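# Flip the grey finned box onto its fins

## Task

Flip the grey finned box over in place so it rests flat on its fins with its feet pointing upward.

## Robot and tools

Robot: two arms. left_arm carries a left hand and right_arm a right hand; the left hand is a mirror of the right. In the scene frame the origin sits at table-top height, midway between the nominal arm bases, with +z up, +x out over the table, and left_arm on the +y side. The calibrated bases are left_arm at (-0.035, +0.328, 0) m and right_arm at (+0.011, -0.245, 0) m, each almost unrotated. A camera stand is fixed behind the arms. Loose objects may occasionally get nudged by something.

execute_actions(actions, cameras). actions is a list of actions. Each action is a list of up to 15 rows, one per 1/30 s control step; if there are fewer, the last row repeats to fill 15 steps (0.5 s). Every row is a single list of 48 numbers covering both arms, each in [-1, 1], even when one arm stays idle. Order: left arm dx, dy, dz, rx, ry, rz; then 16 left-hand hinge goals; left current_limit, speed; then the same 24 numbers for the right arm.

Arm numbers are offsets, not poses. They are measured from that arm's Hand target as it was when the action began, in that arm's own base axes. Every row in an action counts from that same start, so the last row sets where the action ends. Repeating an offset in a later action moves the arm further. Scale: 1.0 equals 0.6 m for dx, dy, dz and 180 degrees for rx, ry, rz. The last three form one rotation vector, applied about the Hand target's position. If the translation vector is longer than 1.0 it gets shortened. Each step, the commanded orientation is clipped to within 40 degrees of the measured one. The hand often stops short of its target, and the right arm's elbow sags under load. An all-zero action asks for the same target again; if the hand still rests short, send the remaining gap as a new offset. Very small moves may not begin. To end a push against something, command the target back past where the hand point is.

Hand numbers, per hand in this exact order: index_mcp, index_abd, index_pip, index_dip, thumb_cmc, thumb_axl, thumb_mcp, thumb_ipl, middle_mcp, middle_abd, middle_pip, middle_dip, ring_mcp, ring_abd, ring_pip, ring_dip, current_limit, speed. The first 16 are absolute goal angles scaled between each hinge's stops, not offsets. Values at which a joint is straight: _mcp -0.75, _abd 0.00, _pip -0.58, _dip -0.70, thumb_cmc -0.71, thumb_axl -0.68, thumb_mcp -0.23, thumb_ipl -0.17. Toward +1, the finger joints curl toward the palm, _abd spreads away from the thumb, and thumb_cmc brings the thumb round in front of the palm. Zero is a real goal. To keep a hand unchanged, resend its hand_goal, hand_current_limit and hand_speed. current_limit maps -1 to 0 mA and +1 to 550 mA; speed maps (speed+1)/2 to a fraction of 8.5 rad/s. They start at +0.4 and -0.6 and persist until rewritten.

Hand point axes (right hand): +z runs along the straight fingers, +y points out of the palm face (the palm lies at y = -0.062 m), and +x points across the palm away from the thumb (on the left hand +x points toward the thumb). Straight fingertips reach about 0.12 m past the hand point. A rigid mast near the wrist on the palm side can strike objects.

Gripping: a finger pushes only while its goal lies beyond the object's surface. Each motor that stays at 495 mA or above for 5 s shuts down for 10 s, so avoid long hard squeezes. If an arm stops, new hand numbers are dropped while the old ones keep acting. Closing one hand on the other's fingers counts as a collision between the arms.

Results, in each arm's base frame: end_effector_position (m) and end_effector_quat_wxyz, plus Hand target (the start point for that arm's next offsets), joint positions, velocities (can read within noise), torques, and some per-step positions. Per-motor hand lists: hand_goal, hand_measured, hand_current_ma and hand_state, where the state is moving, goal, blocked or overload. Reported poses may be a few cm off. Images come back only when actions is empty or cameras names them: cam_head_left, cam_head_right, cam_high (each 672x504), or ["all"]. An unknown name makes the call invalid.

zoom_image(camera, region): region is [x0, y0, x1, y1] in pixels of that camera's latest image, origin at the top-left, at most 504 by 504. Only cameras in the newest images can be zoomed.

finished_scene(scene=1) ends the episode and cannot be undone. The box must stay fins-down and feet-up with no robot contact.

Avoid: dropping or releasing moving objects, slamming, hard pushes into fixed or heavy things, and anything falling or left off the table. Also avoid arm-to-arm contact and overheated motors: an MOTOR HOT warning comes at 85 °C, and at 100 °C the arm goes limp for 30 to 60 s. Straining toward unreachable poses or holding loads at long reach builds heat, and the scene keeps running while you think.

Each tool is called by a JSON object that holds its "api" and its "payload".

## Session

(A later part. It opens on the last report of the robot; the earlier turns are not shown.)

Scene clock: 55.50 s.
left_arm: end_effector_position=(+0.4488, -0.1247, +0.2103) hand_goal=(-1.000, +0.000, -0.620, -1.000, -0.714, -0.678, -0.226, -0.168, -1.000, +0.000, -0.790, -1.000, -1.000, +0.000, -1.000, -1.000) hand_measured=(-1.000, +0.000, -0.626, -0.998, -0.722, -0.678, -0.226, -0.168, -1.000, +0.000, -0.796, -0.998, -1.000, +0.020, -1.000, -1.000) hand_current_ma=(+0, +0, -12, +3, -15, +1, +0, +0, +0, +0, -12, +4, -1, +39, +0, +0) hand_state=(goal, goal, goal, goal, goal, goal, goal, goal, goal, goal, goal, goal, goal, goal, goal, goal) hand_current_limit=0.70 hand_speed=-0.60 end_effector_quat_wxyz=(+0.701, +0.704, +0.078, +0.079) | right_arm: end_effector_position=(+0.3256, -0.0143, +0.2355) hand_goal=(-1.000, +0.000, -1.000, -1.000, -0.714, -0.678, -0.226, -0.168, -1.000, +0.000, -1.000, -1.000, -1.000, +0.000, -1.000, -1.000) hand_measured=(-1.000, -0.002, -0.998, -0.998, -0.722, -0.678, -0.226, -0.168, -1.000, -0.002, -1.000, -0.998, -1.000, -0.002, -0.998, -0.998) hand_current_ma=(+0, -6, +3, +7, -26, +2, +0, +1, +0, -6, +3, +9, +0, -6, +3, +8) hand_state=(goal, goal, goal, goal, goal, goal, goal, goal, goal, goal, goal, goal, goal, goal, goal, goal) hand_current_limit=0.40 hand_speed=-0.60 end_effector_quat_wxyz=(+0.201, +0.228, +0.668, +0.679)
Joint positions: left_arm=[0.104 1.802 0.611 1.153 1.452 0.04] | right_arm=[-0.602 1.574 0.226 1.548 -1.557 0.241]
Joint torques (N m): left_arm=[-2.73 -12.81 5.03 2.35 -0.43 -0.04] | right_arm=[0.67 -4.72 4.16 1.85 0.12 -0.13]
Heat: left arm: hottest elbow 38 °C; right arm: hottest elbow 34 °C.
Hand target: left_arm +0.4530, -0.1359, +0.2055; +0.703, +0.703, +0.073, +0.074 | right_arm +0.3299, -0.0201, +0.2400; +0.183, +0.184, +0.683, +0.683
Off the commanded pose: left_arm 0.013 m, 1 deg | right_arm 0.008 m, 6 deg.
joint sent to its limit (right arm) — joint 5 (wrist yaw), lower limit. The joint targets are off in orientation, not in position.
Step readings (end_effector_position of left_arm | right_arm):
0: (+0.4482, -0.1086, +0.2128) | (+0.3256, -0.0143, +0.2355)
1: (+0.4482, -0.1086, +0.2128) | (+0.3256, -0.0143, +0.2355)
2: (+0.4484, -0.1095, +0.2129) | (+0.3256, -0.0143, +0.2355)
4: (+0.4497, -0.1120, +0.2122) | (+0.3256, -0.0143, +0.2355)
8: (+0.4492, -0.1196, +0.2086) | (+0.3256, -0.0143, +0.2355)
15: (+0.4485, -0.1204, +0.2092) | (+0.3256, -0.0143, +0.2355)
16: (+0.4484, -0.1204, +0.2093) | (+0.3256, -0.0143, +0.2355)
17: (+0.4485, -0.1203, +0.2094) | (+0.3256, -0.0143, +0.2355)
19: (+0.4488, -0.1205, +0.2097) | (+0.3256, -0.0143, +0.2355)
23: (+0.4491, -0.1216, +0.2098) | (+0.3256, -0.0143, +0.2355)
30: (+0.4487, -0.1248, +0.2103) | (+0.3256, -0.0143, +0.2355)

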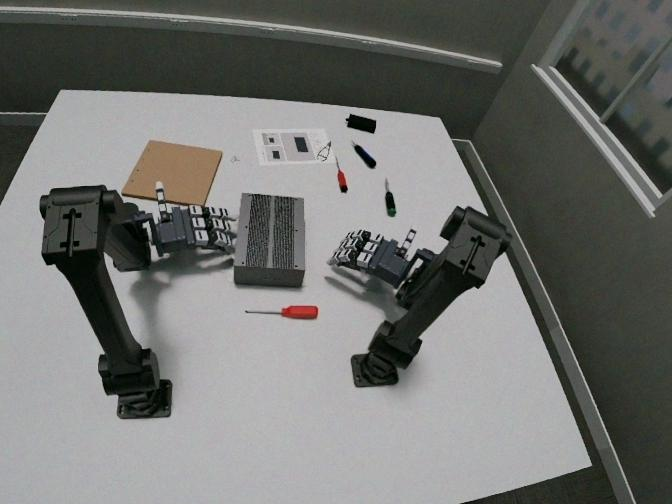

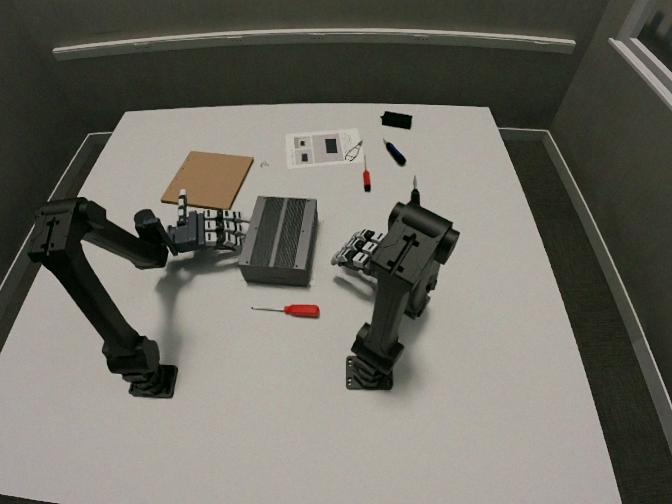

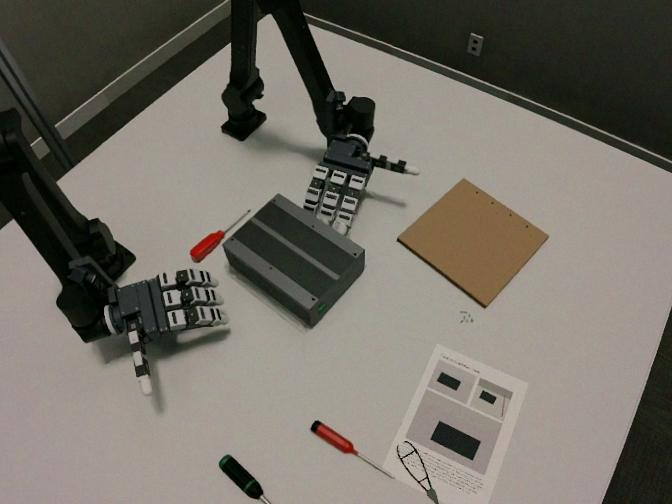

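{"api": "execute_actions", "payload": {"actions": [[[0,-0.02,0,0,0,0,-1,0,-0.58,-1,-0.714,-0.678,-0.226,-0.168,-1,0,-0.75,-1,-1,0,-1,-1,0.7,-0.6,0,0,0,0,0,0,-1,0,-1,-1,-0.714,-0.678,-0.226,-0.168,-1,0,-1,-1,-1,0,-1,-1,0.4,-0.6]],[[0,-0.008,0.025,0,0,0,-1,0,-0.58,-1,-0.714,-0.678,-0.226,-0.168,-1,0,-0.75,-1,-1,0,-1,-1,0.7,-0.6,0,0,0,0,0,0,-1,0,-1,-1,-0.714,-0.678,-0.226,-0.168,-1,0,-1,-1,-1,0,-1,-1,0.4,-0.6]],[[0,-0.008,0.033,0,0,0,-1,0,-0.58,-1,-0.714,-0.678,-0.226,-0.168,-1,0,-0.75,-1,-1,0,-1,-1,0.7,-0.6,0,0,0,0,0,0,-1,0,-1,-1,-0.714,-0.678,-0.226,-0.168,-1,0,-1,-1,-1,0,-1,-1,0.4,-0.6]]], "cameras": ["all"]}}

{"api": "zoom_image", "payload": {"camera": "cam_head_left", "region": [150, 170, 320, 310]}}

Scene clock: 58.20 s.
left_arm: end_effector_position=(+0.4529, -0.1433, +0.2331) hand_goal=(-1.000, +0.000, -0.580, -1.000, -0.714, -0.678, -0.226, -0.168, -1.000, +0.000, -0.750, -1.000, -1.000, +0.000, -1.000, -1.000) hand_measured=(-1.000, +0.000, -0.586, -0.998, -0.722, -0.678, -0.226, -0.168, -1.000, -0.006, -0.766, -1.000, -1.000, -0.012, -1.000, -1.000) hand_current_ma=(+0, +0, -12, +3, -15, +1, +0, +0, +0, -8, -39, +0, -1, -23, -1, +0) hand_state=(goal, goal, goal, goal, goal, goal, goal, goal, goal, goal, goal, goal, goal, goal, goal, goal) hand_current_limit=0.70 hand_speed=-0.60 end_effector_quat_wxyz=(+0.701, +0.703, +0.084, +0.088) | right_arm: end_effector_position=(+0.3256, -0.0143, +0.2355) hand_goal=(-1.000, +0.000, -1.000, -1.000, -0.714, -0.678, -0.226, -0.168, -1.000, +0.000, -1.000, -1.000, -1.000, +0.000, -1.000, -1.000) hand_measured=(-1.000, -0.002, -0.998, -0.998, -0.722, -0.678, -0.226, -0.168, -1.000, -0.002, -1.000, -0.998, -1.000, -0.002, -0.998, -0.998) hand_current_ma=(+0, -6, +3, +7, -26, +2, +0, +1, +0, -6, +3, +9, +0, -6, +3, +8) hand_state=(goal, goal, goal, goal, goal, goal, goal, goal, goal, goal, goal, goal, goal, goal, goal, goal) hand_current_limit=0.40 hand_speed=-0.60 end_effector_quat_wxyz=(+0.201, +0.228, +0.668, +0.679)
Joint positions: left_arm=[0.053 1.731 0.611 1.107 1.38 0.019] | right_arm=[-0.602 1.574 0.226 1.548 -1.557 0.241]
Joint torques (N m): left_arm=[-2.78 -15.79 5.35 1.44 0.24 -0.17] | right_arm=[-0.32 -5.36 4.41 1.87 0.17 -0.09]
Heat: left arm: hottest elbow 38 °C; right arm: hottest elbow 34 °C.
Hand target: left_arm +0.4530, -0.1576, +0.2402; +0.703, +0.703, +0.073, +0.074 | right_arm +0.3299, -0.0201, +0.2400; +0.183, +0.184, +0.683, +0.683
Off the commanded pose: left_arm 0.016 m, 2 deg | right_arm 0.008 m, 6 deg.
joint sent to its limit (right arm) — joint 5 (wrist yaw), lower limit. The joint targets are off in orientation, not in position.
Step readings (end_effector_position of left_arm | right_arm):
0: (+0.4488, -0.1247, +0.2103) | (+0.3256, -0.0143, +0.2355)
1: (+0.4489, -0.1247, +0.2102) | (+0.3256, -0.0143, +0.2355)
2: (+0.4494, -0.1249, +0.2102) | (+0.3256, -0.0143, +0.2355)
4: (+0.4504, -0.1262, +0.2100) | (+0.3256, -0.0143, +0.2355)
8: (+0.4509, -0.1327, +0.2102) | (+0.3256, -0.0143, +0.2355)
15: (+0.4504, -0.1364, +0.2104) | (+0.3256, -0.0143, +0.2355)
16: (+0.4505, -0.1364, +0.2104) | (+0.3256, -0.0143, +0.2355)
17: (+0.4507, -0.1365, +0.2104) | (+0.3256, -0.0143, +0.2355)
19: (+0.4512, -0.1365, +0.2105) | (+0.3256, -0.0143, +0.2355)
23: (+0.4517, -0.1383, +0.2107) | (+0.3256, -0.0143, +0.2355)
30: (+0.4519, -0.1406, +0.2111) | (+0.3256, -0.0143, +0.2355)
31: (+0.4519, -0.1406, +0.2112) | (+0.3256, -0.0143, +0.2355)
32: (+0.4524, -0.1406, +0.2116) | (+0.3256, -0.0143, +0.2355)
34: (+0.4533, -0.1408, +0.2142) | (+0.3256, -0.0143, +0.2355)
38: (+0.4522, -0.1424, +0.2274) | (+0.3256, -0.0143, +0.2355)
45: (+0.4522, -0.1434, +0.2333) | (+0.3256, -0.0143, +0.2355)

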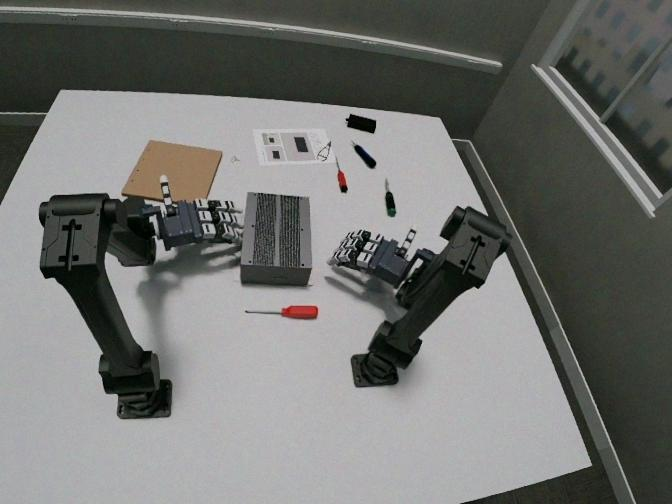

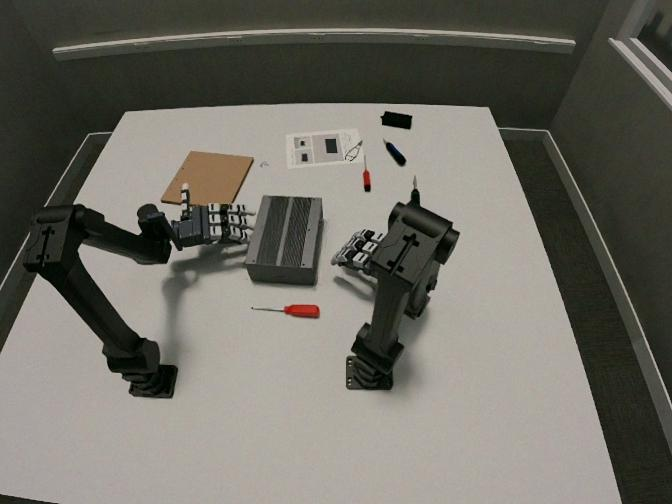

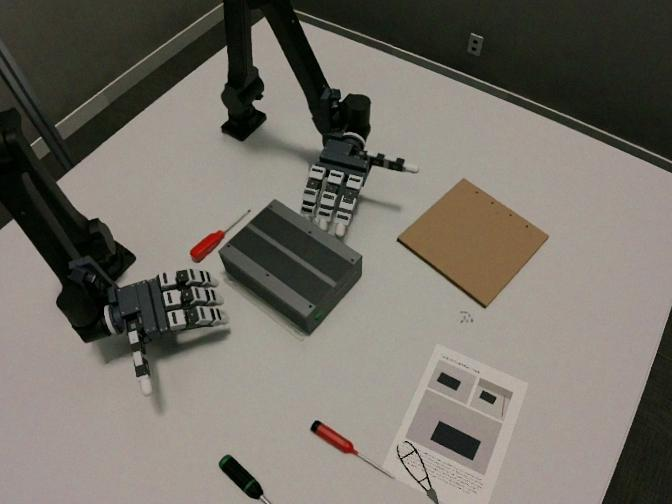

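Scaled by 2.965.

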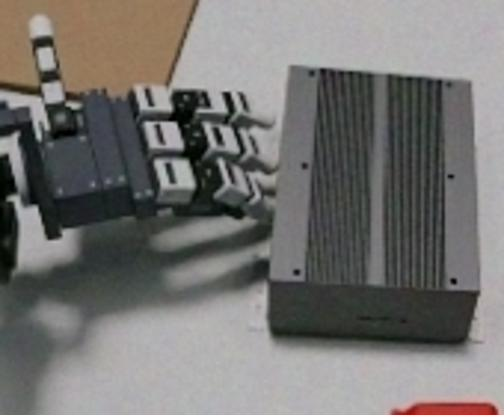

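{"api": "execute_actions", "payload": {"actions": [[[0,0.045,0,0,0,0,-1,0,-0.58,-1,-0.714,-0.678,-0.226,-0.168,-1,0,-0.78,-1,-1,0,-1,-1,0.7,-0.6,0.089,-0.0056,-0.028,0,0,0.0093,-1,0,-1,-1,-0.714,-0.678,-0.226,-0.168,-1,0,-1,-1,-1,0,-1,-1,0.7,-0.6]],[[0.05,0,-0.03,0,0,0,-1,0,-0.58,-1,-0.714,-0.678,-0.226,-0.168,-1,0,-0.78,-1,-1,0,-1,-1,0.7,-0.6,0.089,-0.0056,-0.028,0,0,0.0093,-1,0,-1,-1,-0.714,-0.678,-0.226,-0.168,-1,0,-1,-1,-1,0,-1,-1,0.7,-0.6]],[[0.047,-0.007,-0.028,0,0,0,-1,0,-0.58,-1,-0.714,-0.678,-0.226,-0.168,-1,0,-0.78,-1,-1,0,-1,-1,0.7,-0.6,0.089,-0.0056,-0.028,0,0,0.0093,-1,0,-1,-1,-0.714,-0.678,-0.226,-0.168,-1,0,-0.75,-1,-1,0,-1,-1,0.7,-0.6]]], "cameras": ["all"]}}

Scene clock: 62.30 s.
left_arm: end_effector_position=(+0.5041, -0.1308, +0.2054) hand_goal=(-1.000, +0.000, -0.580, -1.000, -0.714, -0.678, -0.226, -0.168, -1.000, +0.000, -0.780, -1.000, -1.000, +0.000, -1.000, -1.000) hand_measured=(-1.000, +0.000, -0.586, -0.998, -0.722, -0.678, -0.226, -0.168, -1.000, -0.002, -0.784, -1.000, -1.000, -0.002, -1.000, -1.000) hand_current_ma=(+0, +0, -12, +3, -15, +1, +0, +0, +0, -3, -4, +0, +0, -3, +0, +0) hand_state=(goal, goal, goal, goal, goal, goal, goal, goal, goal, goal, goal, goal, goal, goal, goal, goal) hand_current_limit=0.70 hand_speed=-0.60 end_effector_quat_wxyz=(+0.702, +0.704, +0.079, +0.074) | right_arm: end_effector_position=(+0.4797, -0.0290, +0.1888) hand_goal=(-1.000, +0.000, -1.000, -1.000, -0.714, -0.678, -0.226, -0.168, -1.000, +0.000, -0.750, -1.000, -1.000, +0.000, -1.000, -1.000) hand_measured=(-1.000, -0.002, -0.998, -0.998, -0.722, -0.678, -0.226, -0.168, -1.000, -0.002, -0.756, -0.998, -1.000, -0.002, -0.998, -0.998) hand_current_ma=(+0, -6, +3, +7, -28, +2, +0, +1, +0, -6, -23, +9, +0, -6, +3, +8) hand_state=(goal, goal, goal, goal, goal, goal, goal, goal, goal, goal, goal, goal, goal, goal, goal, goal) hand_current_limit=0.70 hand_speed=-0.60 end_effector_quat_wxyz=(+0.155, +0.157, +0.688, +0.691)
Joint positions: left_arm=[0.077 1.895 0.769 1.101 1.431 0.017] | right_arm=[-0.427 1.976 0.715 1.474 -1.553 0.217]
Joint torques (N m): left_arm=[-0.79 -16.03 5.97 1.88 0.02 -0.05] | right_arm=[0.85 -10.46 5.35 1.03 0.2 0.08]
Heat: left arm: hottest elbow 37 °C; right arm: hottest elbow 34 °C.
Hand target: left_arm +0.5111, -0.1348, +0.2053; +0.703, +0.703, +0.073, +0.074 | right_arm +0.4900, -0.0301, +0.1895; +0.153, +0.154, +0.690, +0.691
Off the commanded pose: left_arm 0.008 m, 1 deg | right_arm 0.010 m, 1 deg.
Step readings (end_effector_position of left_arm | right_arm):
0: (+0.4529, -0.1433, +0.2331) | (+0.3256, -0.0143, +0.2355)
1: (+0.4527, -0.1433, +0.2332) | (+0.3258, -0.0144, +0.2355)
2: (+0.4520, -0.1433, +0.2332) | (+0.3275, -0.0151, +0.2353)
4: (+0.4485, -0.1428, +0.2339) | (+0.3365, -0.0166, +0.2326)
8: (+0.4455, -0.1382, +0.2347) | (+0.3660, -0.0224, +0.2238)
15: (+0.4457, -0.1353, +0.2346) | (+0.3767, -0.0225, +0.2222)
16: (+0.4458, -0.1349, +0.2346) | (+0.3769, -0.0224, +0.2222)
17: (+0.4466, -0.1347, +0.2347) | (+0.3788, -0.0223, +0.2219)
19: (+0.4518, -0.1343, +0.2346) | (+0.3886, -0.0222, +0.2189)
23: (+0.4683, -0.1329, +0.2286) | (+0.4182, -0.0257, +0.2087)
30: (+0.4731, -0.1325, +0.2214) | (+0.4278, -0.0257, +0.2059)
31: (+0.4734, -0.1324, +0.2218) | (+0.4281, -0.0255, +0.2060)
32: (+0.4746, -0.1323, +0.2217) | (+0.4301, -0.0255, +0.2054)
34: (+0.4820, -0.1316, +0.2201) | (+0.4404, -0.0266, +0.2030)
38: (+0.4998, -0.1299, +0.2118) | (+0.4700, -0.0294, +0.1939)
45: (+0.5034, -0.1307, +0.2046) | (+0.4794, -0.0289, +0.1891)

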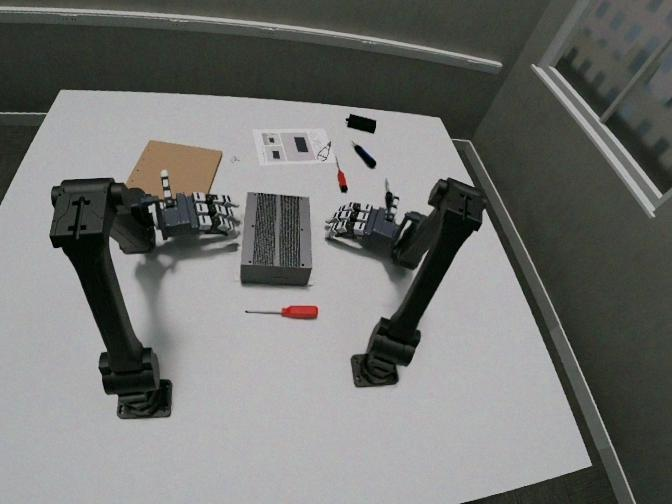

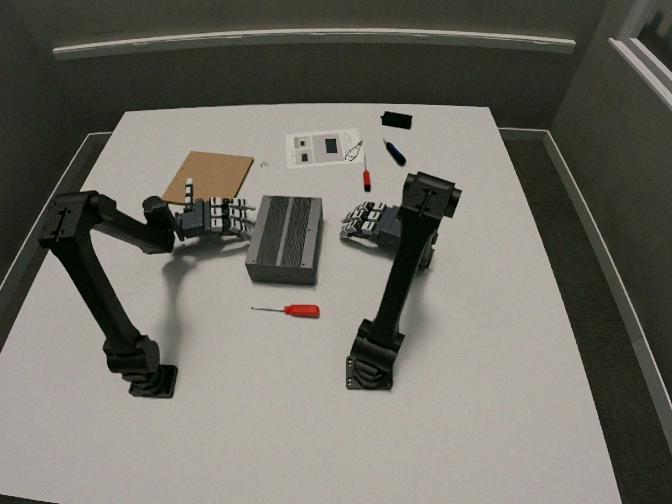

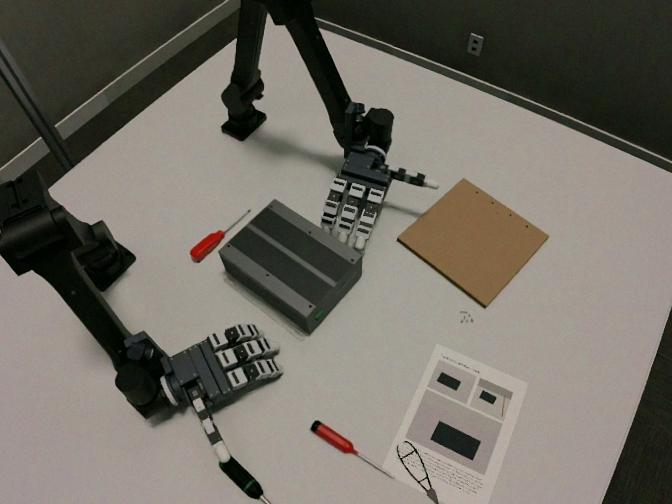

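{"api": "execute_actions", "payload": {"actions": [[[0,0,0,0,0,0,-1,0,-0.58,-1,-0.714,-0.678,-0.226,-0.168,-1,0,-0.78,-1,-1,0,-1,-1,0.7,-0.6,0.03,0.0167,-0.028,0,0,0,-1,0,-1,-1,-0.714,-0.678,-0.226,-0.168,-1,0,-0.75,-1,-1,0,-1,-1,0.7,-0.6]],[[0,0,0,0,0,0,-1,0,-0.58,-1,-0.714,-0.678,-0.226,-0.168,-1,0,-0.78,-1,-1,0,-1,-1,0.7,-0.6,0.01,0.033,-0.004,0,0,0,-1,0,-1,-1,-0.714,-0.678,-0.226,-0.168,-1,0,-0.75,-1,-1,0,-1,-1,0.7,-0.6]]], "cameras": ["all"]}}

{"api": "zoom_image", "payload": {"camera": "cam_high", "region": [180, 200, 380, 400]}}

Scene clock: 64.33 s.
left_arm: end_effector_position=(+0.5041, -0.1308, +0.2054) hand_goal=(-1.000, +0.000, -0.580, -1.000, -0.714, -0.678, -0.226, -0.168, -1.000, +0.000, -0.780, -1.000, -1.000, +0.000, -1.000, -1.000) hand_measured=(-1.000, +0.000, -0.586, -0.998, -0.722, -0.678, -0.226, -0.168, -1.000, -0.002, -0.784, -1.000, -1.000, -0.002, -1.000, -1.000) hand_current_ma=(+0, +0, -12, +3, -15, +1, +0, +0, +0, -3, -4, +0, +0, -3, +0, +0) hand_state=(goal, goal, goal, goal, goal, goal, goal, goal, goal, goal, goal, goal, goal, goal, goal, goal) hand_current_limit=0.70 hand_speed=-0.60 end_effector_quat_wxyz=(+0.702, +0.704, +0.079, +0.074) | right_arm: end_effector_position=(+0.5073, -0.0048, +0.1771) hand_goal=(-1.000, +0.000, -1.000, -1.000, -0.714, -0.678, -0.226, -0.168, -1.000, +0.000, -0.750, -1.000, -1.000, +0.000, -1.000, -1.000) hand_measured=(-0.974, +0.012, -1.000, -1.000, -0.722, -0.678, -0.226, -0.168, -1.000, -0.002, -0.756, -0.998, -0.994, +0.006, -0.998, -1.000) hand_current_ma=(+107, +39, +0, +0, -32, +2, +0, +1, +0, -6, -22, +9, +21, +18, +3, +2) hand_state=(blocked, goal, goal, goal, goal, goal, goal, goal, goal, goal, goal, goal, goal, goal, goal, goal) hand_current_limit=0.70 hand_speed=-0.60 end_effector_quat_wxyz=(+0.164, +0.150, +0.687, +0.692)
Joint positions: left_arm=[0.077 1.895 0.769 1.101 1.431 0.017] | right_arm=[-0.35 2.014 0.765 1.366 -1.472 0.1]
Joint torques (N m): left_arm=[-0.67 -15.68 6.01 1.91 0.03 -0.04] | right_arm=[0.79 -11.11 4.38 0.47 0.17 -0.08]
Heat: left arm: hottest elbow 37 °C; right arm: hottest elbow 34 °C.
Hand target: left_arm +0.5111, -0.1348, +0.2053; +0.703, +0.703, +0.073, +0.074 | right_arm +0.5140, -0.0003, +0.1704; +0.153, +0.153, +0.690, +0.691
Off the commanded pose: left_arm 0.008 m, 1 deg | right_arm 0.011 m, 1 deg.
Step readings (end_effector_position of left_arm | right_arm):
0: (+0.5041, -0.1308, +0.2054) | (+0.4797, -0.0290, +0.1887)
1: (+0.5041, -0.1308, +0.2054) | (+0.4798, -0.0289, +0.1888)
2: (+0.5041, -0.1308, +0.2054) | (+0.4810, -0.0281, +0.1885)
4: (+0.5041, -0.1308, +0.2054) | (+0.4859, -0.0280, +0.1867)
8: (+0.5041, -0.1308, +0.2054) | (+0.4962, -0.0230, +0.1794)
15: (+0.5041, -0.1308, +0.2054) | (+0.4981, -0.0215, +0.1788)
16: (+0.5041, -0.1308, +0.2054) | (+0.4982, -0.0215, +0.1787)
17: (+0.5041, -0.1308, +0.2054) | (+0.4992, -0.0215, +0.1787)
19: (+0.5041, -0.1308, +0.2054) | (+0.5019, -0.0189, +0.1789)
23: (+0.5041, -0.1308, +0.2054) | (+0.5052, -0.0074, +0.1782)
30: (+0.5041, -0.1308, +0.2054) | (+0.5073, -0.0051, +0.1770)

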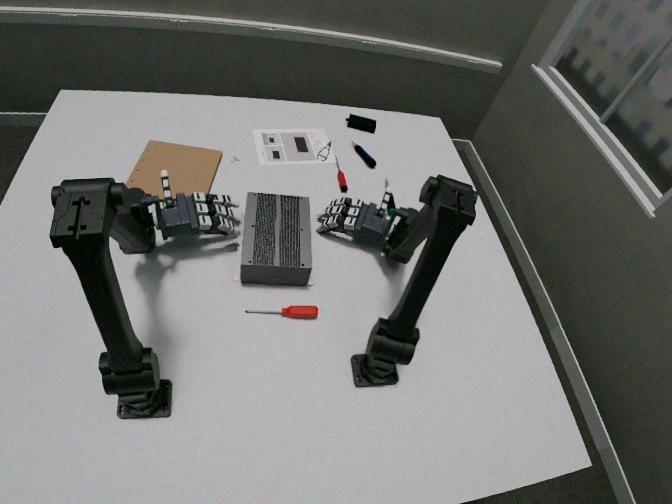

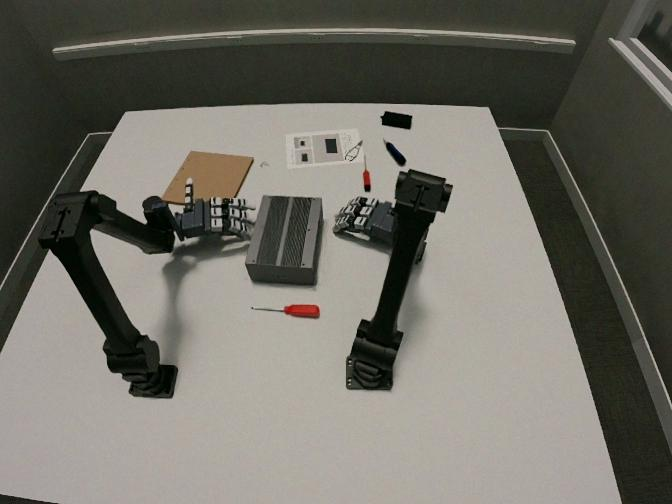

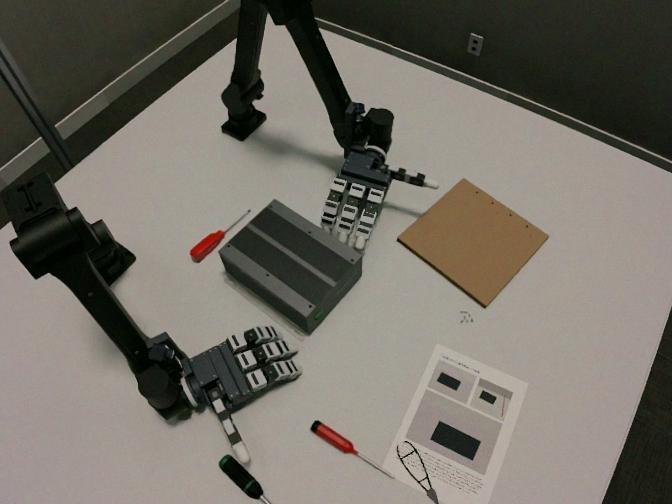

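Scaled by 2.520.

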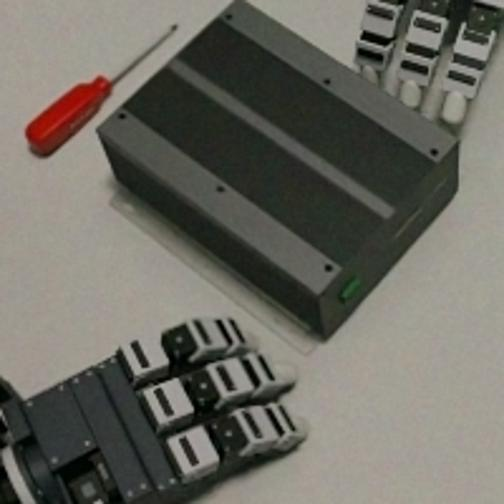

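{"api": "execute_actions", "payload": {"actions": [[[0,0,0,0,0,0,-1,0,-0.58,-1,-0.714,-0.678,-0.226,-0.168,-1,0,-0.78,-1,-1,0,-1,-1,0.7,-0.6,-0.05,0.0,0.01,0,0,0,-1,0,-1,-1,-0.714,-0.678,-0.226,-0.168,-1,0,-0.85,-1,-1,0,-1,-1,0.7,-0.6]],[[-0.0167,-0.02,0,0,0,0,-1,0,-0.58,-1,-0.714,-0.678,-0.226,-0.168,-1,0,-0.78,-1,-1,0,-1,-1,0.7,-0.6,0.0,0.033,-0.004,0,0,0,-1,0,-1,-1,-0.714,-0.678,-0.226,-0.168,-1,0,-0.85,-1,-1,0,-1,-1,0.7,-0.6]]], "cameras": ["all"]}}

{"api": "zoom_image", "payload": {"camera": "cam_high", "region": [180, 200, 380, 400]}}

Scene clock: 67.03 s.
left_arm: end_effector_position=(+0.5032, -0.1441, +0.2066) hand_goal=(-1.000, +0.000, -0.580, -1.000, -0.714, -0.678, -0.226, -0.168, -1.000, +0.000, -0.780, -1.000, -1.000, +0.000, -1.000, -1.000) hand_measured=(-1.000, +0.000, -0.586, -0.998, -0.722, -0.678, -0.226, -0.168, -1.000, -0.002, -0.784, -1.000, -1.000, -0.002, -1.000, -1.000) hand_current_ma=(+0, +0, -12, +3, -15, +1, +0, +0, +0, -1, -7, +0, +0, -3, +0, +0) hand_state=(goal, goal, goal, goal, goal, goal, goal, goal, goal, goal, goal, goal, goal, goal, goal, goal) hand_current_limit=0.70 hand_speed=-0.60 end_effector_quat_wxyz=(+0.702, +0.704, +0.073, +0.076) | right_arm: end_effector_position=(+0.4878, +0.0100, +0.1788) hand_goal=(-1.000, +0.000, -1.000, -1.000, -0.714, -0.678, -0.226, -0.168, -1.000, +0.000, -0.850, -1.000, -1.000, +0.000, -1.000, -1.000) hand_measured=(-0.988, -0.006, -0.998, -1.000, -0.722, -0.678, -0.226, -0.168, -1.000, -0.002, -0.850, -0.998, -1.000, -0.004, -1.000, -1.000) hand_current_ma=(+49, -17, +4, +0, -32, +2, +0, +1, +0, -6, +3, +9, +0, -10, +1, +0) hand_state=(goal, goal, goal, goal, goal, goal, goal, goal, goal, goal, goal, goal, goal, goal, goal, goal) hand_current_limit=0.70 hand_speed=-0.60 end_effector_quat_wxyz=(+0.170, +0.149, +0.688, +0.689)
Joint positions: left_arm=[0.048 1.895 0.769 1.112 1.408 0.017] | right_arm=[-0.332 1.971 0.694 1.34 -1.448 0.034]
Joint torques (N m): left_arm=[-0.62 -17.08 3.89 2.43 -0.06 -0.06] | right_arm=[1.14 -12.1 1.87 0.77 -0.03 0.01]
Heat: left arm: hottest elbow 37 °C; right arm: hottest elbow 34 °C.
Hand target: left_arm +0.5011, -0.1468, +0.2053; +0.703, +0.704, +0.073, +0.074 | right_arm +0.4840, +0.0195, +0.1741; +0.154, +0.153, +0.690, +0.691
Off the commanded pose: left_arm 0.004 m, 0 deg | right_arm 0.011 m, 2 deg.
Step readings (end_effector_position of left_arm | right_arm):
0: (+0.5041, -0.1308, +0.2054) | (+0.5073, -0.0048, +0.1771)
1: (+0.5041, -0.1308, +0.2054) | (+0.5072, -0.0048, +0.1772)
2: (+0.5041, -0.1308, +0.2054) | (+0.5068, -0.0047, +0.1779)
4: (+0.5041, -0.1308, +0.2054) | (+0.5040, -0.0037, +0.1779)
8: (+0.5041, -0.1308, +0.2054) | (+0.4942, -0.0003, +0.1777)
15: (+0.5041, -0.1308, +0.2054) | (+0.4890, +0.0009, +0.1776)
16: (+0.5042, -0.1308, +0.2054) | (+0.4890, +0.0009, +0.1775)
17: (+0.5047, -0.1310, +0.2054) | (+0.4892, +0.0009, +0.1775)
19: (+0.5057, -0.1331, +0.2054) | (+0.4892, +0.0015, +0.1774)
23: (+0.5045, -0.1402, +0.2058) | (+0.4879, +0.0059, +0.1784)
30: (+0.5033, -0.1441, +0.2064) | (+0.4880, +0.0099, +0.1787)

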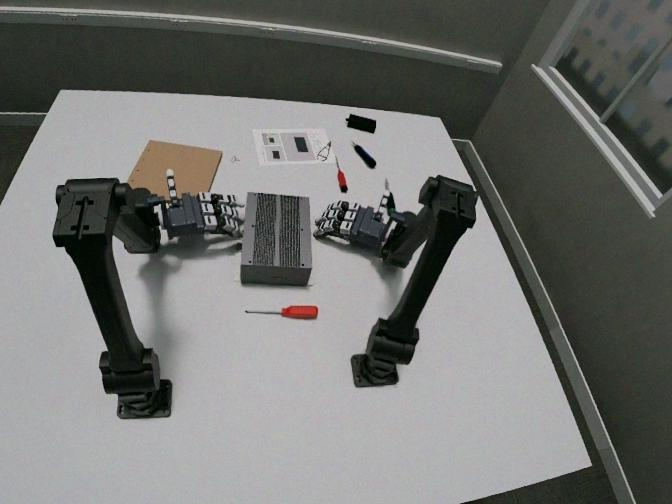

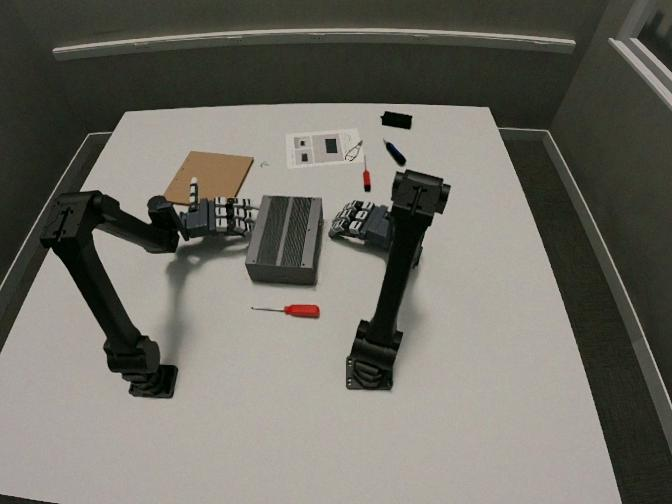

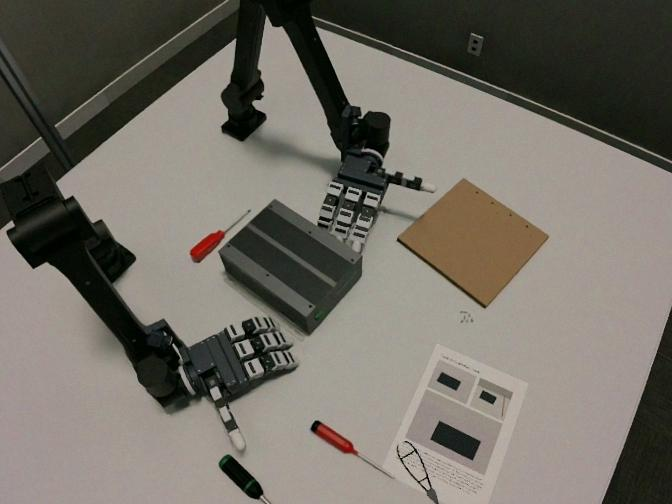

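Scaled by 2.520.

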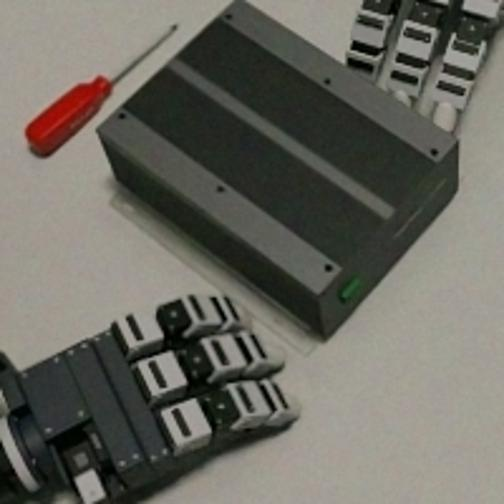

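{"api": "execute_actions", "payload": {"actions": [[[0,0,0,0,0,0,-1,0,-0.58,-1,-0.714,-0.678,-0.226,-0.168,-1,0,-0.78,-1,-1,0,-1,-1,0.7,-0.6,0,0.0,0.008,0,0,0,-1,0,-1,-1,-0.714,-0.678,-0.226,-0.168,-1,0,-0.85,-1,-1,0,-1,-1,0.7,-0.6]],[[0,-0.01,0,0,0,0,-1,0,-0.58,-1,-0.714,-0.678,-0.226,-0.168,-1,0,-0.78,-1,-1,0,-1,-1,0.7,-0.6,0.0,0.02,0,0,0,0,-1,0,-1,-1,-0.714,-0.678,-0.226,-0.168,-1,0,-0.85,-1,-1,0,-1,-1,0.7,-0.6]]], "cameras": ["all"]}}

{"api": "zoom_image", "payload": {"camera": "cam_high", "region": [180, 200, 380, 400]}}

Scene clock: 68.63 s.
left_arm: end_effector_position=(+0.5040, -0.1476, +0.2067) hand_goal=(-1.000, +0.000, -0.580, -1.000, -0.714, -0.678, -0.226, -0.168, -1.000, +0.000, -0.780, -1.000, -1.000, +0.000, -1.000, -1.000) hand_measured=(-1.000, +0.000, -0.586, -0.998, -0.722, -0.678, -0.226, -0.168, -1.000, -0.002, -0.784, -1.000, -1.000, -0.002, -1.000, -1.000) hand_current_ma=(+0, +0, -12, +3, -15, +1, +0, +0, +0, -1, -8, +0, +0, -2, +0, +0) hand_state=(goal, goal, goal, goal, goal, goal, goal, goal, goal, goal, goal, goal, goal, goal, goal, goal) hand_current_limit=0.70 hand_speed=-0.60 end_effector_quat_wxyz=(+0.702, +0.704, +0.075, +0.078) | right_arm: end_effector_position=(+0.4884, +0.0214, +0.1811) hand_goal=(-1.000, +0.000, -1.000, -1.000, -0.714, -0.678, -0.226, -0.168, -1.000, +0.000, -0.850, -1.000, -1.000, +0.000, -1.000, -1.000) hand_measured=(-1.000, -0.004, -1.000, -1.000, -0.722, -0.678, -0.226, -0.168, -1.000, -0.002, -0.850, -0.998, -1.000, -0.010, -1.000, -1.000) hand_current_ma=(+0, -11, +1, +0, -33, +2, +0, +1, +0, -6, +3, +9, +0, -30, +0, +0) hand_state=(goal, goal, goal, goal, goal, goal, goal, goal, goal, goal, goal, goal, goal, goal, goal, goal) hand_current_limit=0.70 hand_speed=-0.60 end_effector_quat_wxyz=(+0.167, +0.152, +0.688, +0.689)
Joint positions: left_arm=[0.04 1.895 0.769 1.113 1.395 0.017] | right_arm=[-0.306 1.952 0.681 1.313 -1.421 0.022]
Joint torques (N m): left_arm=[-1.32 -17.03 3.99 2.29 -0.09 -0.06] | right_arm=[1.2 -12.22 2.14 0.9 0.02 0.09]
Heat: left arm: hottest elbow 36 °C; right arm: hottest elbow 33 °C.
Hand target: left_arm +0.5011, -0.1527, +0.2053; +0.703, +0.704, +0.073, +0.074 | right_arm +0.4840, +0.0315, +0.1789; +0.154, +0.153, +0.690, +0.691
Off the commanded pose: left_arm 0.006 m, 0 deg | right_arm 0.011 m, 2 deg.
Step readings (end_effector_position of left_arm | right_arm):
0: (+0.5032, -0.1441, +0.2066) | (+0.4879, +0.0100, +0.1788)
1: (+0.5032, -0.1441, +0.2066) | (+0.4879, +0.0100, +0.1788)
2: (+0.5032, -0.1441, +0.2066) | (+0.4878, +0.0101, +0.1787)
4: (+0.5032, -0.1441, +0.2066) | (+0.4879, +0.0101, +0.1791)
8: (+0.5032, -0.1441, +0.2066) | (+0.4878, +0.0113, +0.1793)
15: (+0.5032, -0.1441, +0.2066) | (+0.4878, +0.0121, +0.1795)
16: (+0.5033, -0.1441, +0.2066) | (+0.4879, +0.0120, +0.1794)
17: (+0.5036, -0.1440, +0.2066) | (+0.4881, +0.0125, +0.1793)
19: (+0.5041, -0.1450, +0.2066) | (+0.4882, +0.0142, +0.1795)
23: (+0.5042, -0.1469, +0.2066) | (+0.4878, +0.0202, +0.1806)
30: (+0.5040, -0.1476, +0.2067) | (+0.4884, +0.0213, +0.1810)

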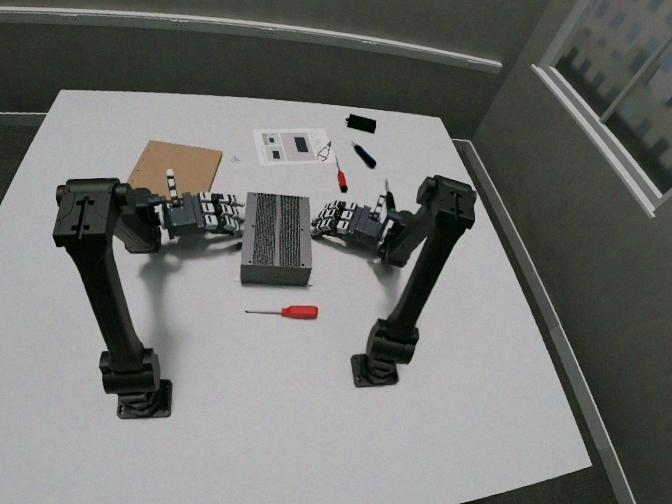

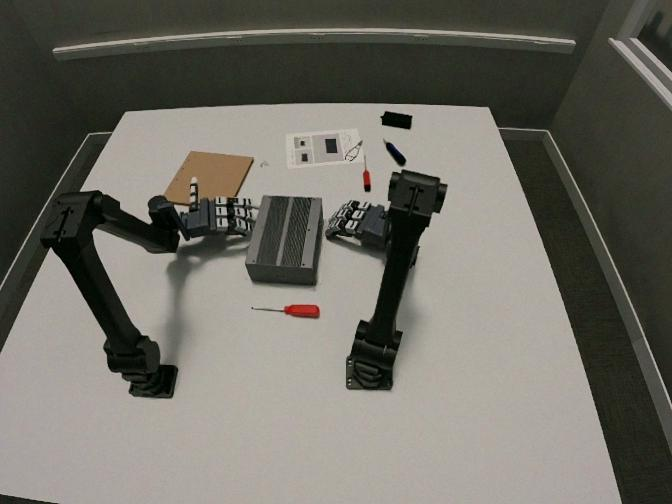

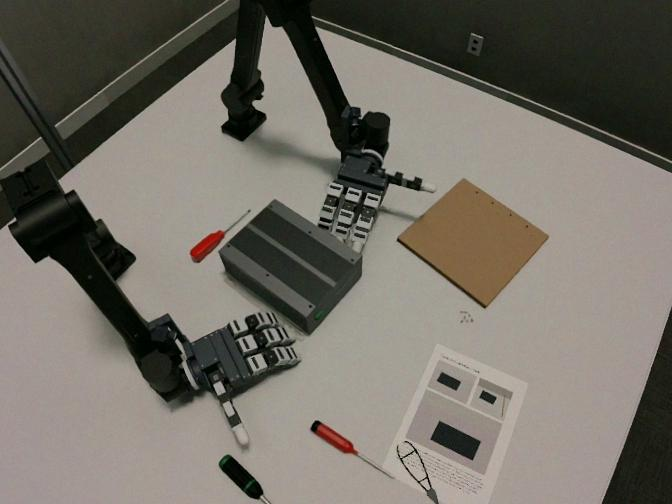

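Scaled by 2.520.

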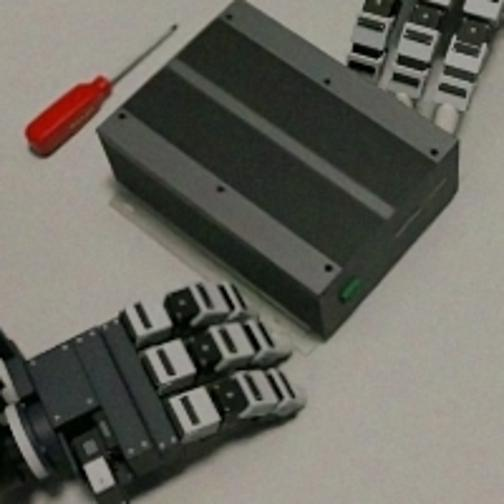

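{"api": "execute_actions", "payload": {"actions": [[[0,-0.015,0,0,0,0,-1,0,-0.56,-1,-0.714,-0.678,-0.226,-0.168,-1,0,-0.75,-1,-1,0,-1,-1,0.8,-0.6,0,0.015,0.0,0,0,0,-1,0,-1,-1,-0.714,-0.678,-0.226,-0.168,-1,0,-0.8,-1,-1,0,-1,-1,0.7,-0.6]],[[0,-0.015,0,0,0,0,-1,0,-0.56,-1,-0.714,-0.678,-0.226,-0.168,-1,0,-0.75,-1,-1,0,-1,-1,0.8,-0.6,0.0,0.015,0,0,0,0,-1,0,-1,-1,-0.714,-0.678,-0.226,-0.168,-1,0,-0.8,-1,-1,0,-1,-1,0.7,-0.6]]], "cameras": ["all"]}}

{"api": "zoom_image", "payload": {"camera": "cam_high", "region": [180, 200, 380, 400]}}

{"api": "zoom_image", "payload": {"camera": "cam_head_left", "region": [180, 170, 360, 310]}}

Scene clock: 70.37 s.
left_arm: end_effector_position=(+0.5058, -0.1474, +0.2058) hand_goal=(-1.000, +0.000, -0.560, -1.000, -0.714, -0.678, -0.226, -0.168, -1.000, +0.000, -0.750, -1.000, -1.000, +0.000, -1.000, -1.000) hand_measured=(-1.000, +0.000, -0.566, -0.998, -0.722, -0.678, -0.226, -0.168, -1.000, +0.008, -0.776, -1.000, -1.000, +0.008, -1.000, -1.000) hand_current_ma=(+0, +0, -13, +3, -15, +1, +0, +0, +0, +14, -66, +0, -1, +14, +0, +0) hand_state=(goal, goal, goal, goal, goal, goal, goal, goal, goal, goal, blocked, goal, goal, goal, goal, goal) hand_current_limit=0.80 hand_speed=-0.60 end_effector_quat_wxyz=(+0.701, +0.703, +0.086, +0.082) | right_arm: end_effector_position=(+0.4887, +0.0332, +0.1815) hand_goal=(-1.000, +0.000, -1.000, -1.000, -0.714, -0.678, -0.226, -0.168, -1.000, +0.000, -0.800, -1.000, -1.000, +0.000, -1.000, -1.000) hand_measured=(-1.000, -0.002, -1.000, -1.000, -0.722, -0.678, -0.226, -0.168, -1.000, -0.002, -0.806, -0.998, -1.000, -0.010, -1.000, -1.000) hand_current_ma=(+0, -6, +0, +0, -33, +2, +0, +1, +0, -6, -22, +9, -1, -33, -1, +0) hand_state=(goal, goal, goal, goal, goal, goal, goal, goal, goal, goal, goal, goal, goal, goal, goal, goal) hand_current_limit=0.70 hand_speed=-0.60 end_effector_quat_wxyz=(+0.168, +0.158, +0.687, +0.689)
Joint positions: left_arm=[0.037 1.892 0.761 1.115 1.37 0.009] | right_arm=[-0.277 1.944 0.665 1.313 -1.382 0.02]
Joint torques (N m): left_arm=[-4.07 -16.26 4.33 2.32 -0.71 -0.02] | right_arm=[2.02 -11.99 2.21 0.95 0.11 -0.08]
Heat: left arm: hottest elbow 36 °C; right arm: hottest elbow 33 °C.
Hand target: left_arm +0.5011, -0.1707, +0.2055; +0.703, +0.703, +0.073, +0.074 | right_arm +0.4841, +0.0495, +0.1789; +0.153, +0.153, +0.690, +0.691
Off the commanded pose: left_arm 0.024 m, 2 deg | right_arm 0.017 m, 2 deg.
Step readings (end_effector_position of left_arm | right_arm):
0: (+0.5040, -0.1476, +0.2067) | (+0.4884, +0.0214, +0.1811)
1: (+0.5042, -0.1475, +0.2067) | (+0.4885, +0.0213, +0.1811)
2: (+0.5045, -0.1476, +0.2066) | (+0.4886, +0.0215, +0.1809)
4: (+0.5046, -0.1475, +0.2061) | (+0.4887, +0.0227, +0.1812)
8: (+0.5047, -0.1475, +0.2062) | (+0.4886, +0.0287, +0.1813)
15: (+0.5046, -0.1475, +0.2061) | (+0.4886, +0.0324, +0.1813)
16: (+0.5046, -0.1476, +0.2062) | (+0.4887, +0.0324, +0.1813)
17: (+0.5048, -0.1477, +0.2060) | (+0.4889, +0.0326, +0.1814)
19: (+0.5051, -0.1476, +0.2061) | (+0.4889, +0.0333, +0.1814)
23: (+0.5055, -0.1475, +0.2059) | (+0.4884, +0.0332, +0.1815)
30: (+0.5058, -0.1474, +0.2058) | (+0.4887, +0.0330, +0.1815)

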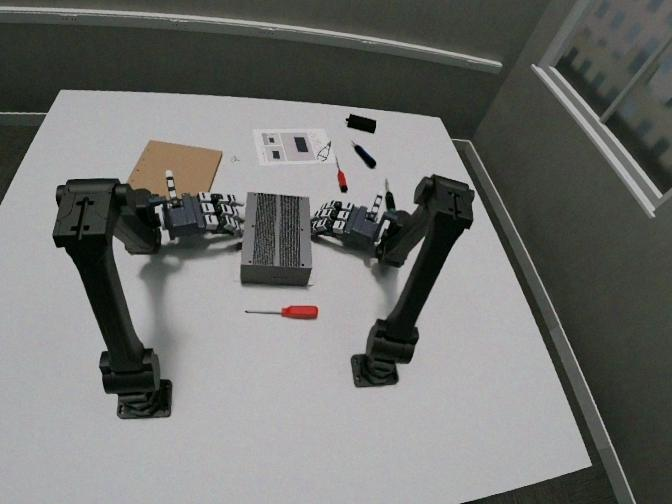

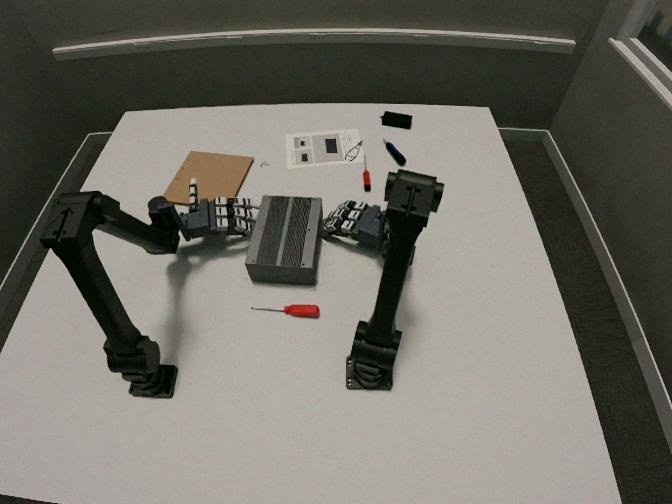

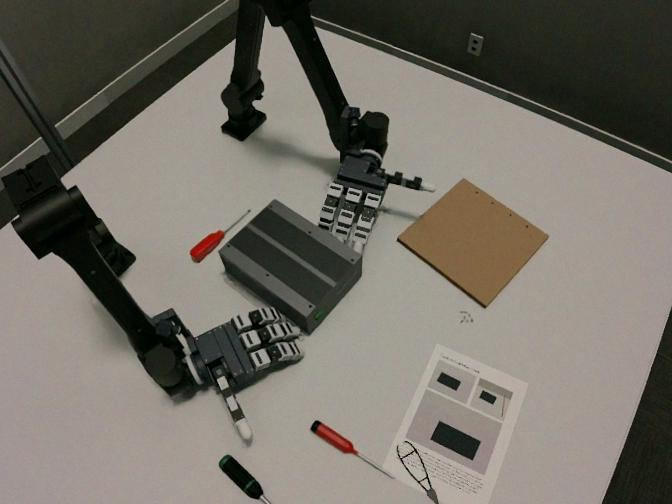

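Scaled by 2.520.

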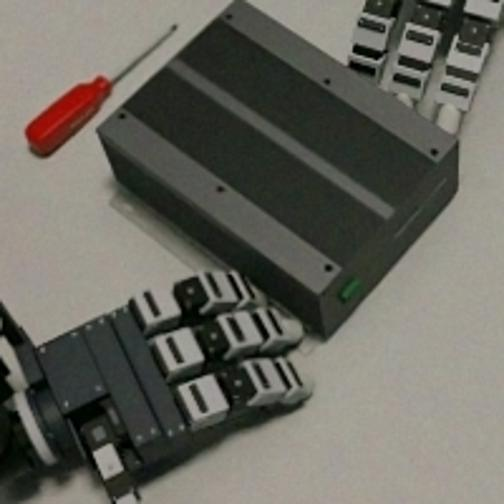

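Scaled by 2.800.

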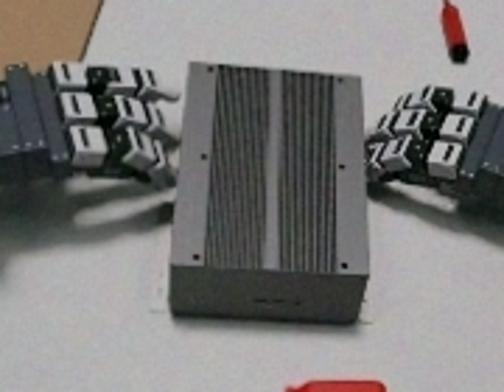

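{"api": "execute_actions", "payload": {"actions": [[[0,-0.02,0.015,0,0,0,-1,0,-0.56,-1,-0.714,-0.678,-0.226,-0.168,-1,0,-0.75,-1,-1,0,-1,-1,0.8,-0.6,0,0.01,0.0,0,0,0,-1,0,-1,-1,-0.714,-0.678,-0.226,-0.168,-1,0,-0.8,-1,-1,0,-1,-1,0.7,-0.6]],[[0,-0.01,0.025,0,0,0,-1,0,-0.56,-1,-0.714,-0.678,-0.226,-0.168,-1,0,-0.75,-1,-1,0,-1,-1,0.8,-0.6,0.0,0.01,0,0,0,0,-1,0,-1,-1,-0.714,-0.678,-0.226,-0.168,-1,0,-0.8,-1,-1,0,-1,-1,0.7,-0.6]],[[0,-0.01,0.025,0,0,0,-1,0,-0.56,-1,-0.714,-0.678,-0.226,-0.168,-1,0,-0.75,-1,-1,0,-1,-1,0.8,-0.6,0.0,0.0,0,0,0,0,-1,0,-1,-1,-0.714,-0.678,-0.226,-0.168,-1,0,-0.8,-1,-1,0,-1,-1,0.7,-0.6]]], "cameras": ["all"]}}

{"api": "zoom_image", "payload": {"camera": "cam_high", "region": [180, 200, 380, 400]}}

{"api": "zoom_image", "payload": {"camera": "cam_head_left", "region": [180, 170, 360, 310]}}

Scene clock: 72.63 s.
left_arm: end_effector_position=(+0.5095, -0.1548, +0.2227) hand_goal=(-1.000, +0.000, -0.560, -1.000, -0.714, -0.678, -0.226, -0.168, -1.000, +0.000, -0.750, -1.000, -1.000, +0.000, -1.000, -1.000) hand_measured=(-1.000, +0.000, -0.566, -0.998, -0.722, -0.678, -0.226, -0.168, -1.000, -0.012, -0.770, -1.000, -1.002, -0.038, -1.002, -1.000) hand_current_ma=(+0, +0, -12, +3, -15, +1, +0, +0, +0, -21, -51, +0, -3, -89, -2, -1) hand_state=(goal, goal, goal, goal, goal, goal, goal, goal, goal, goal, blocked, goal, goal, blocked, goal, goal) hand_current_limit=0.80 hand_speed=-0.60 end_effector_quat_wxyz=(+0.696, +0.704, +0.109, +0.095) | right_arm: end_effector_position=(+0.4900, +0.0323, +0.1830) hand_goal=(-1.000, +0.000, -1.000, -1.000, -0.714, -0.678, -0.226, -0.168, -1.000, +0.000, -0.800, -1.000, -1.000, +0.000, -1.000, -1.000) hand_measured=(-1.000, -0.002, -1.000, -1.000, -0.722, -0.678, -0.226, -0.168, -1.000, -0.002, -0.806, -0.998, -1.000, -0.044, -1.000, -1.000) hand_current_ma=(+0, -4, +0, +0, -33, +2, +0, +1, +0, -6, -22, +9, -2, -159, -2, -1) hand_state=(goal, goal, goal, goal, goal, goal, goal, goal, goal, goal, goal, goal, goal, blocked, goal, goal) hand_current_limit=0.70 hand_speed=-0.60 end_effector_quat_wxyz=(+0.184, +0.164, +0.685, +0.686)
Joint positions: left_arm=[0.014 1.821 0.744 1.026 1.296 0.031] | right_arm=[-0.274 1.937 0.658 1.313 -1.348 0.005]
Joint torques (N m): left_arm=[-6.77 -19.25 5.91 1.8 0.38 -0.28] | right_arm=[4.19 -12.22 2.04 1.02 -0.21 0.01]
Heat: left arm: hottest elbow 36 °C; right arm: hottest elbow 33 °C.
Hand target: left_arm +0.5011, -0.1948, +0.2444; +0.703, +0.703, +0.073, +0.074 | right_arm +0.4840, +0.0615, +0.1788; +0.153, +0.154, +0.690, +0.691
Off the commanded pose: left_arm 0.046 m, 5 deg | right_arm 0.030 m, 4 deg.
Step readings (end_effector_position of left_arm | right_arm):
0: (+0.5058, -0.1474, +0.2058) | (+0.4887, +0.0332, +0.1815)
1: (+0.5059, -0.1474, +0.2058) | (+0.4887, +0.0332, +0.1815)
2: (+0.5061, -0.1476, +0.2059) | (+0.4888, +0.0333, +0.1815)
4: (+0.5062, -0.1480, +0.2063) | (+0.4888, +0.0332, +0.1815)
8: (+0.5068, -0.1496, +0.2065) | (+0.4892, +0.0326, +0.1817)
15: (+0.5070, -0.1508, +0.2067) | (+0.4892, +0.0325, +0.1822)
16: (+0.5071, -0.1508, +0.2069) | (+0.4892, +0.0325, +0.1822)
17: (+0.5072, -0.1509, +0.2070) | (+0.4893, +0.0326, +0.1822)
19: (+0.5078, -0.1510, +0.2072) | (+0.4896, +0.0325, +0.1822)
23: (+0.5082, -0.1525, +0.2078) | (+0.4900, +0.0322, +0.1825)
30: (+0.5085, -0.1534, +0.2079) | (+0.4900, +0.0321, +0.1829)
31: (+0.5086, -0.1534, +0.2082) | (+0.4900, +0.0321, +0.1829)
32: (+0.5089, -0.1535, +0.2085) | (+0.4900, +0.0323, +0.1830)
34: (+0.5094, -0.1538, +0.2099) | (+0.4900, +0.0323, +0.1830)
38: (+0.5096, -0.1542, +0.2183) | (+0.4900, +0.0323, +0.1830)
45: (+0.5095, -0.1545, +0.2226) | (+0.4900, +0.0323, +0.1830)

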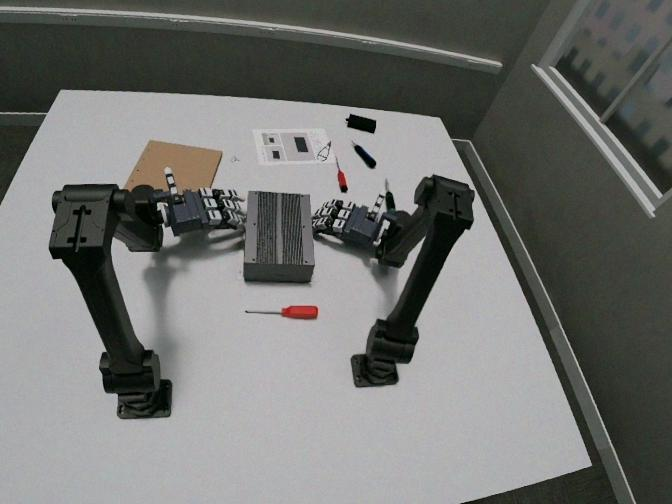

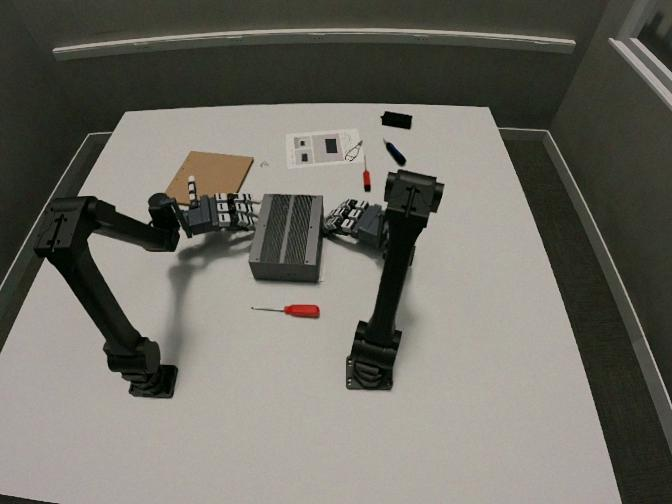

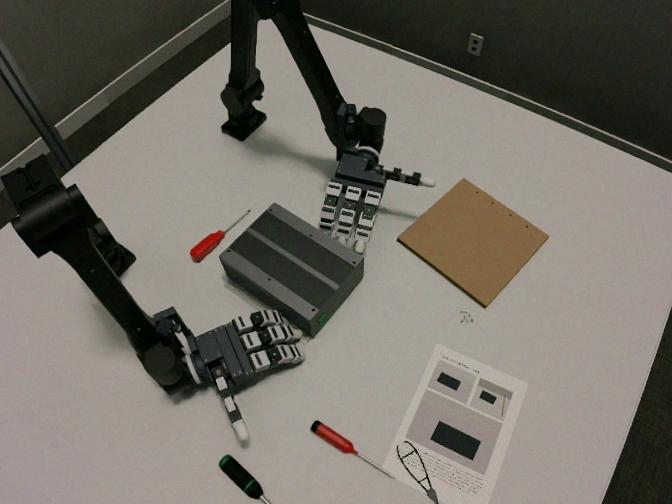

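Scaled by 2.520.

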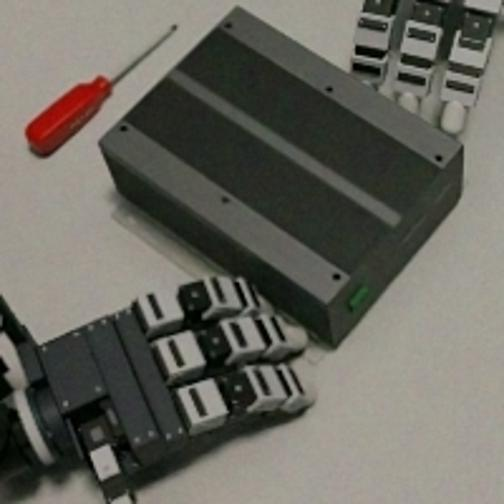

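Scaled by 2.800.

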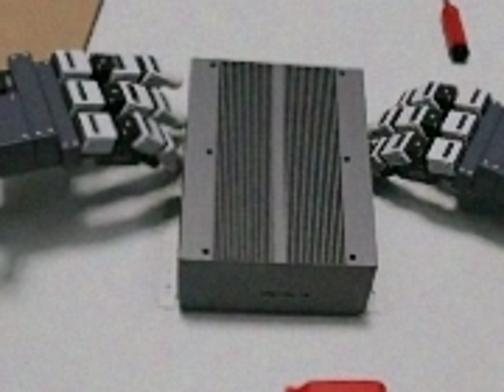

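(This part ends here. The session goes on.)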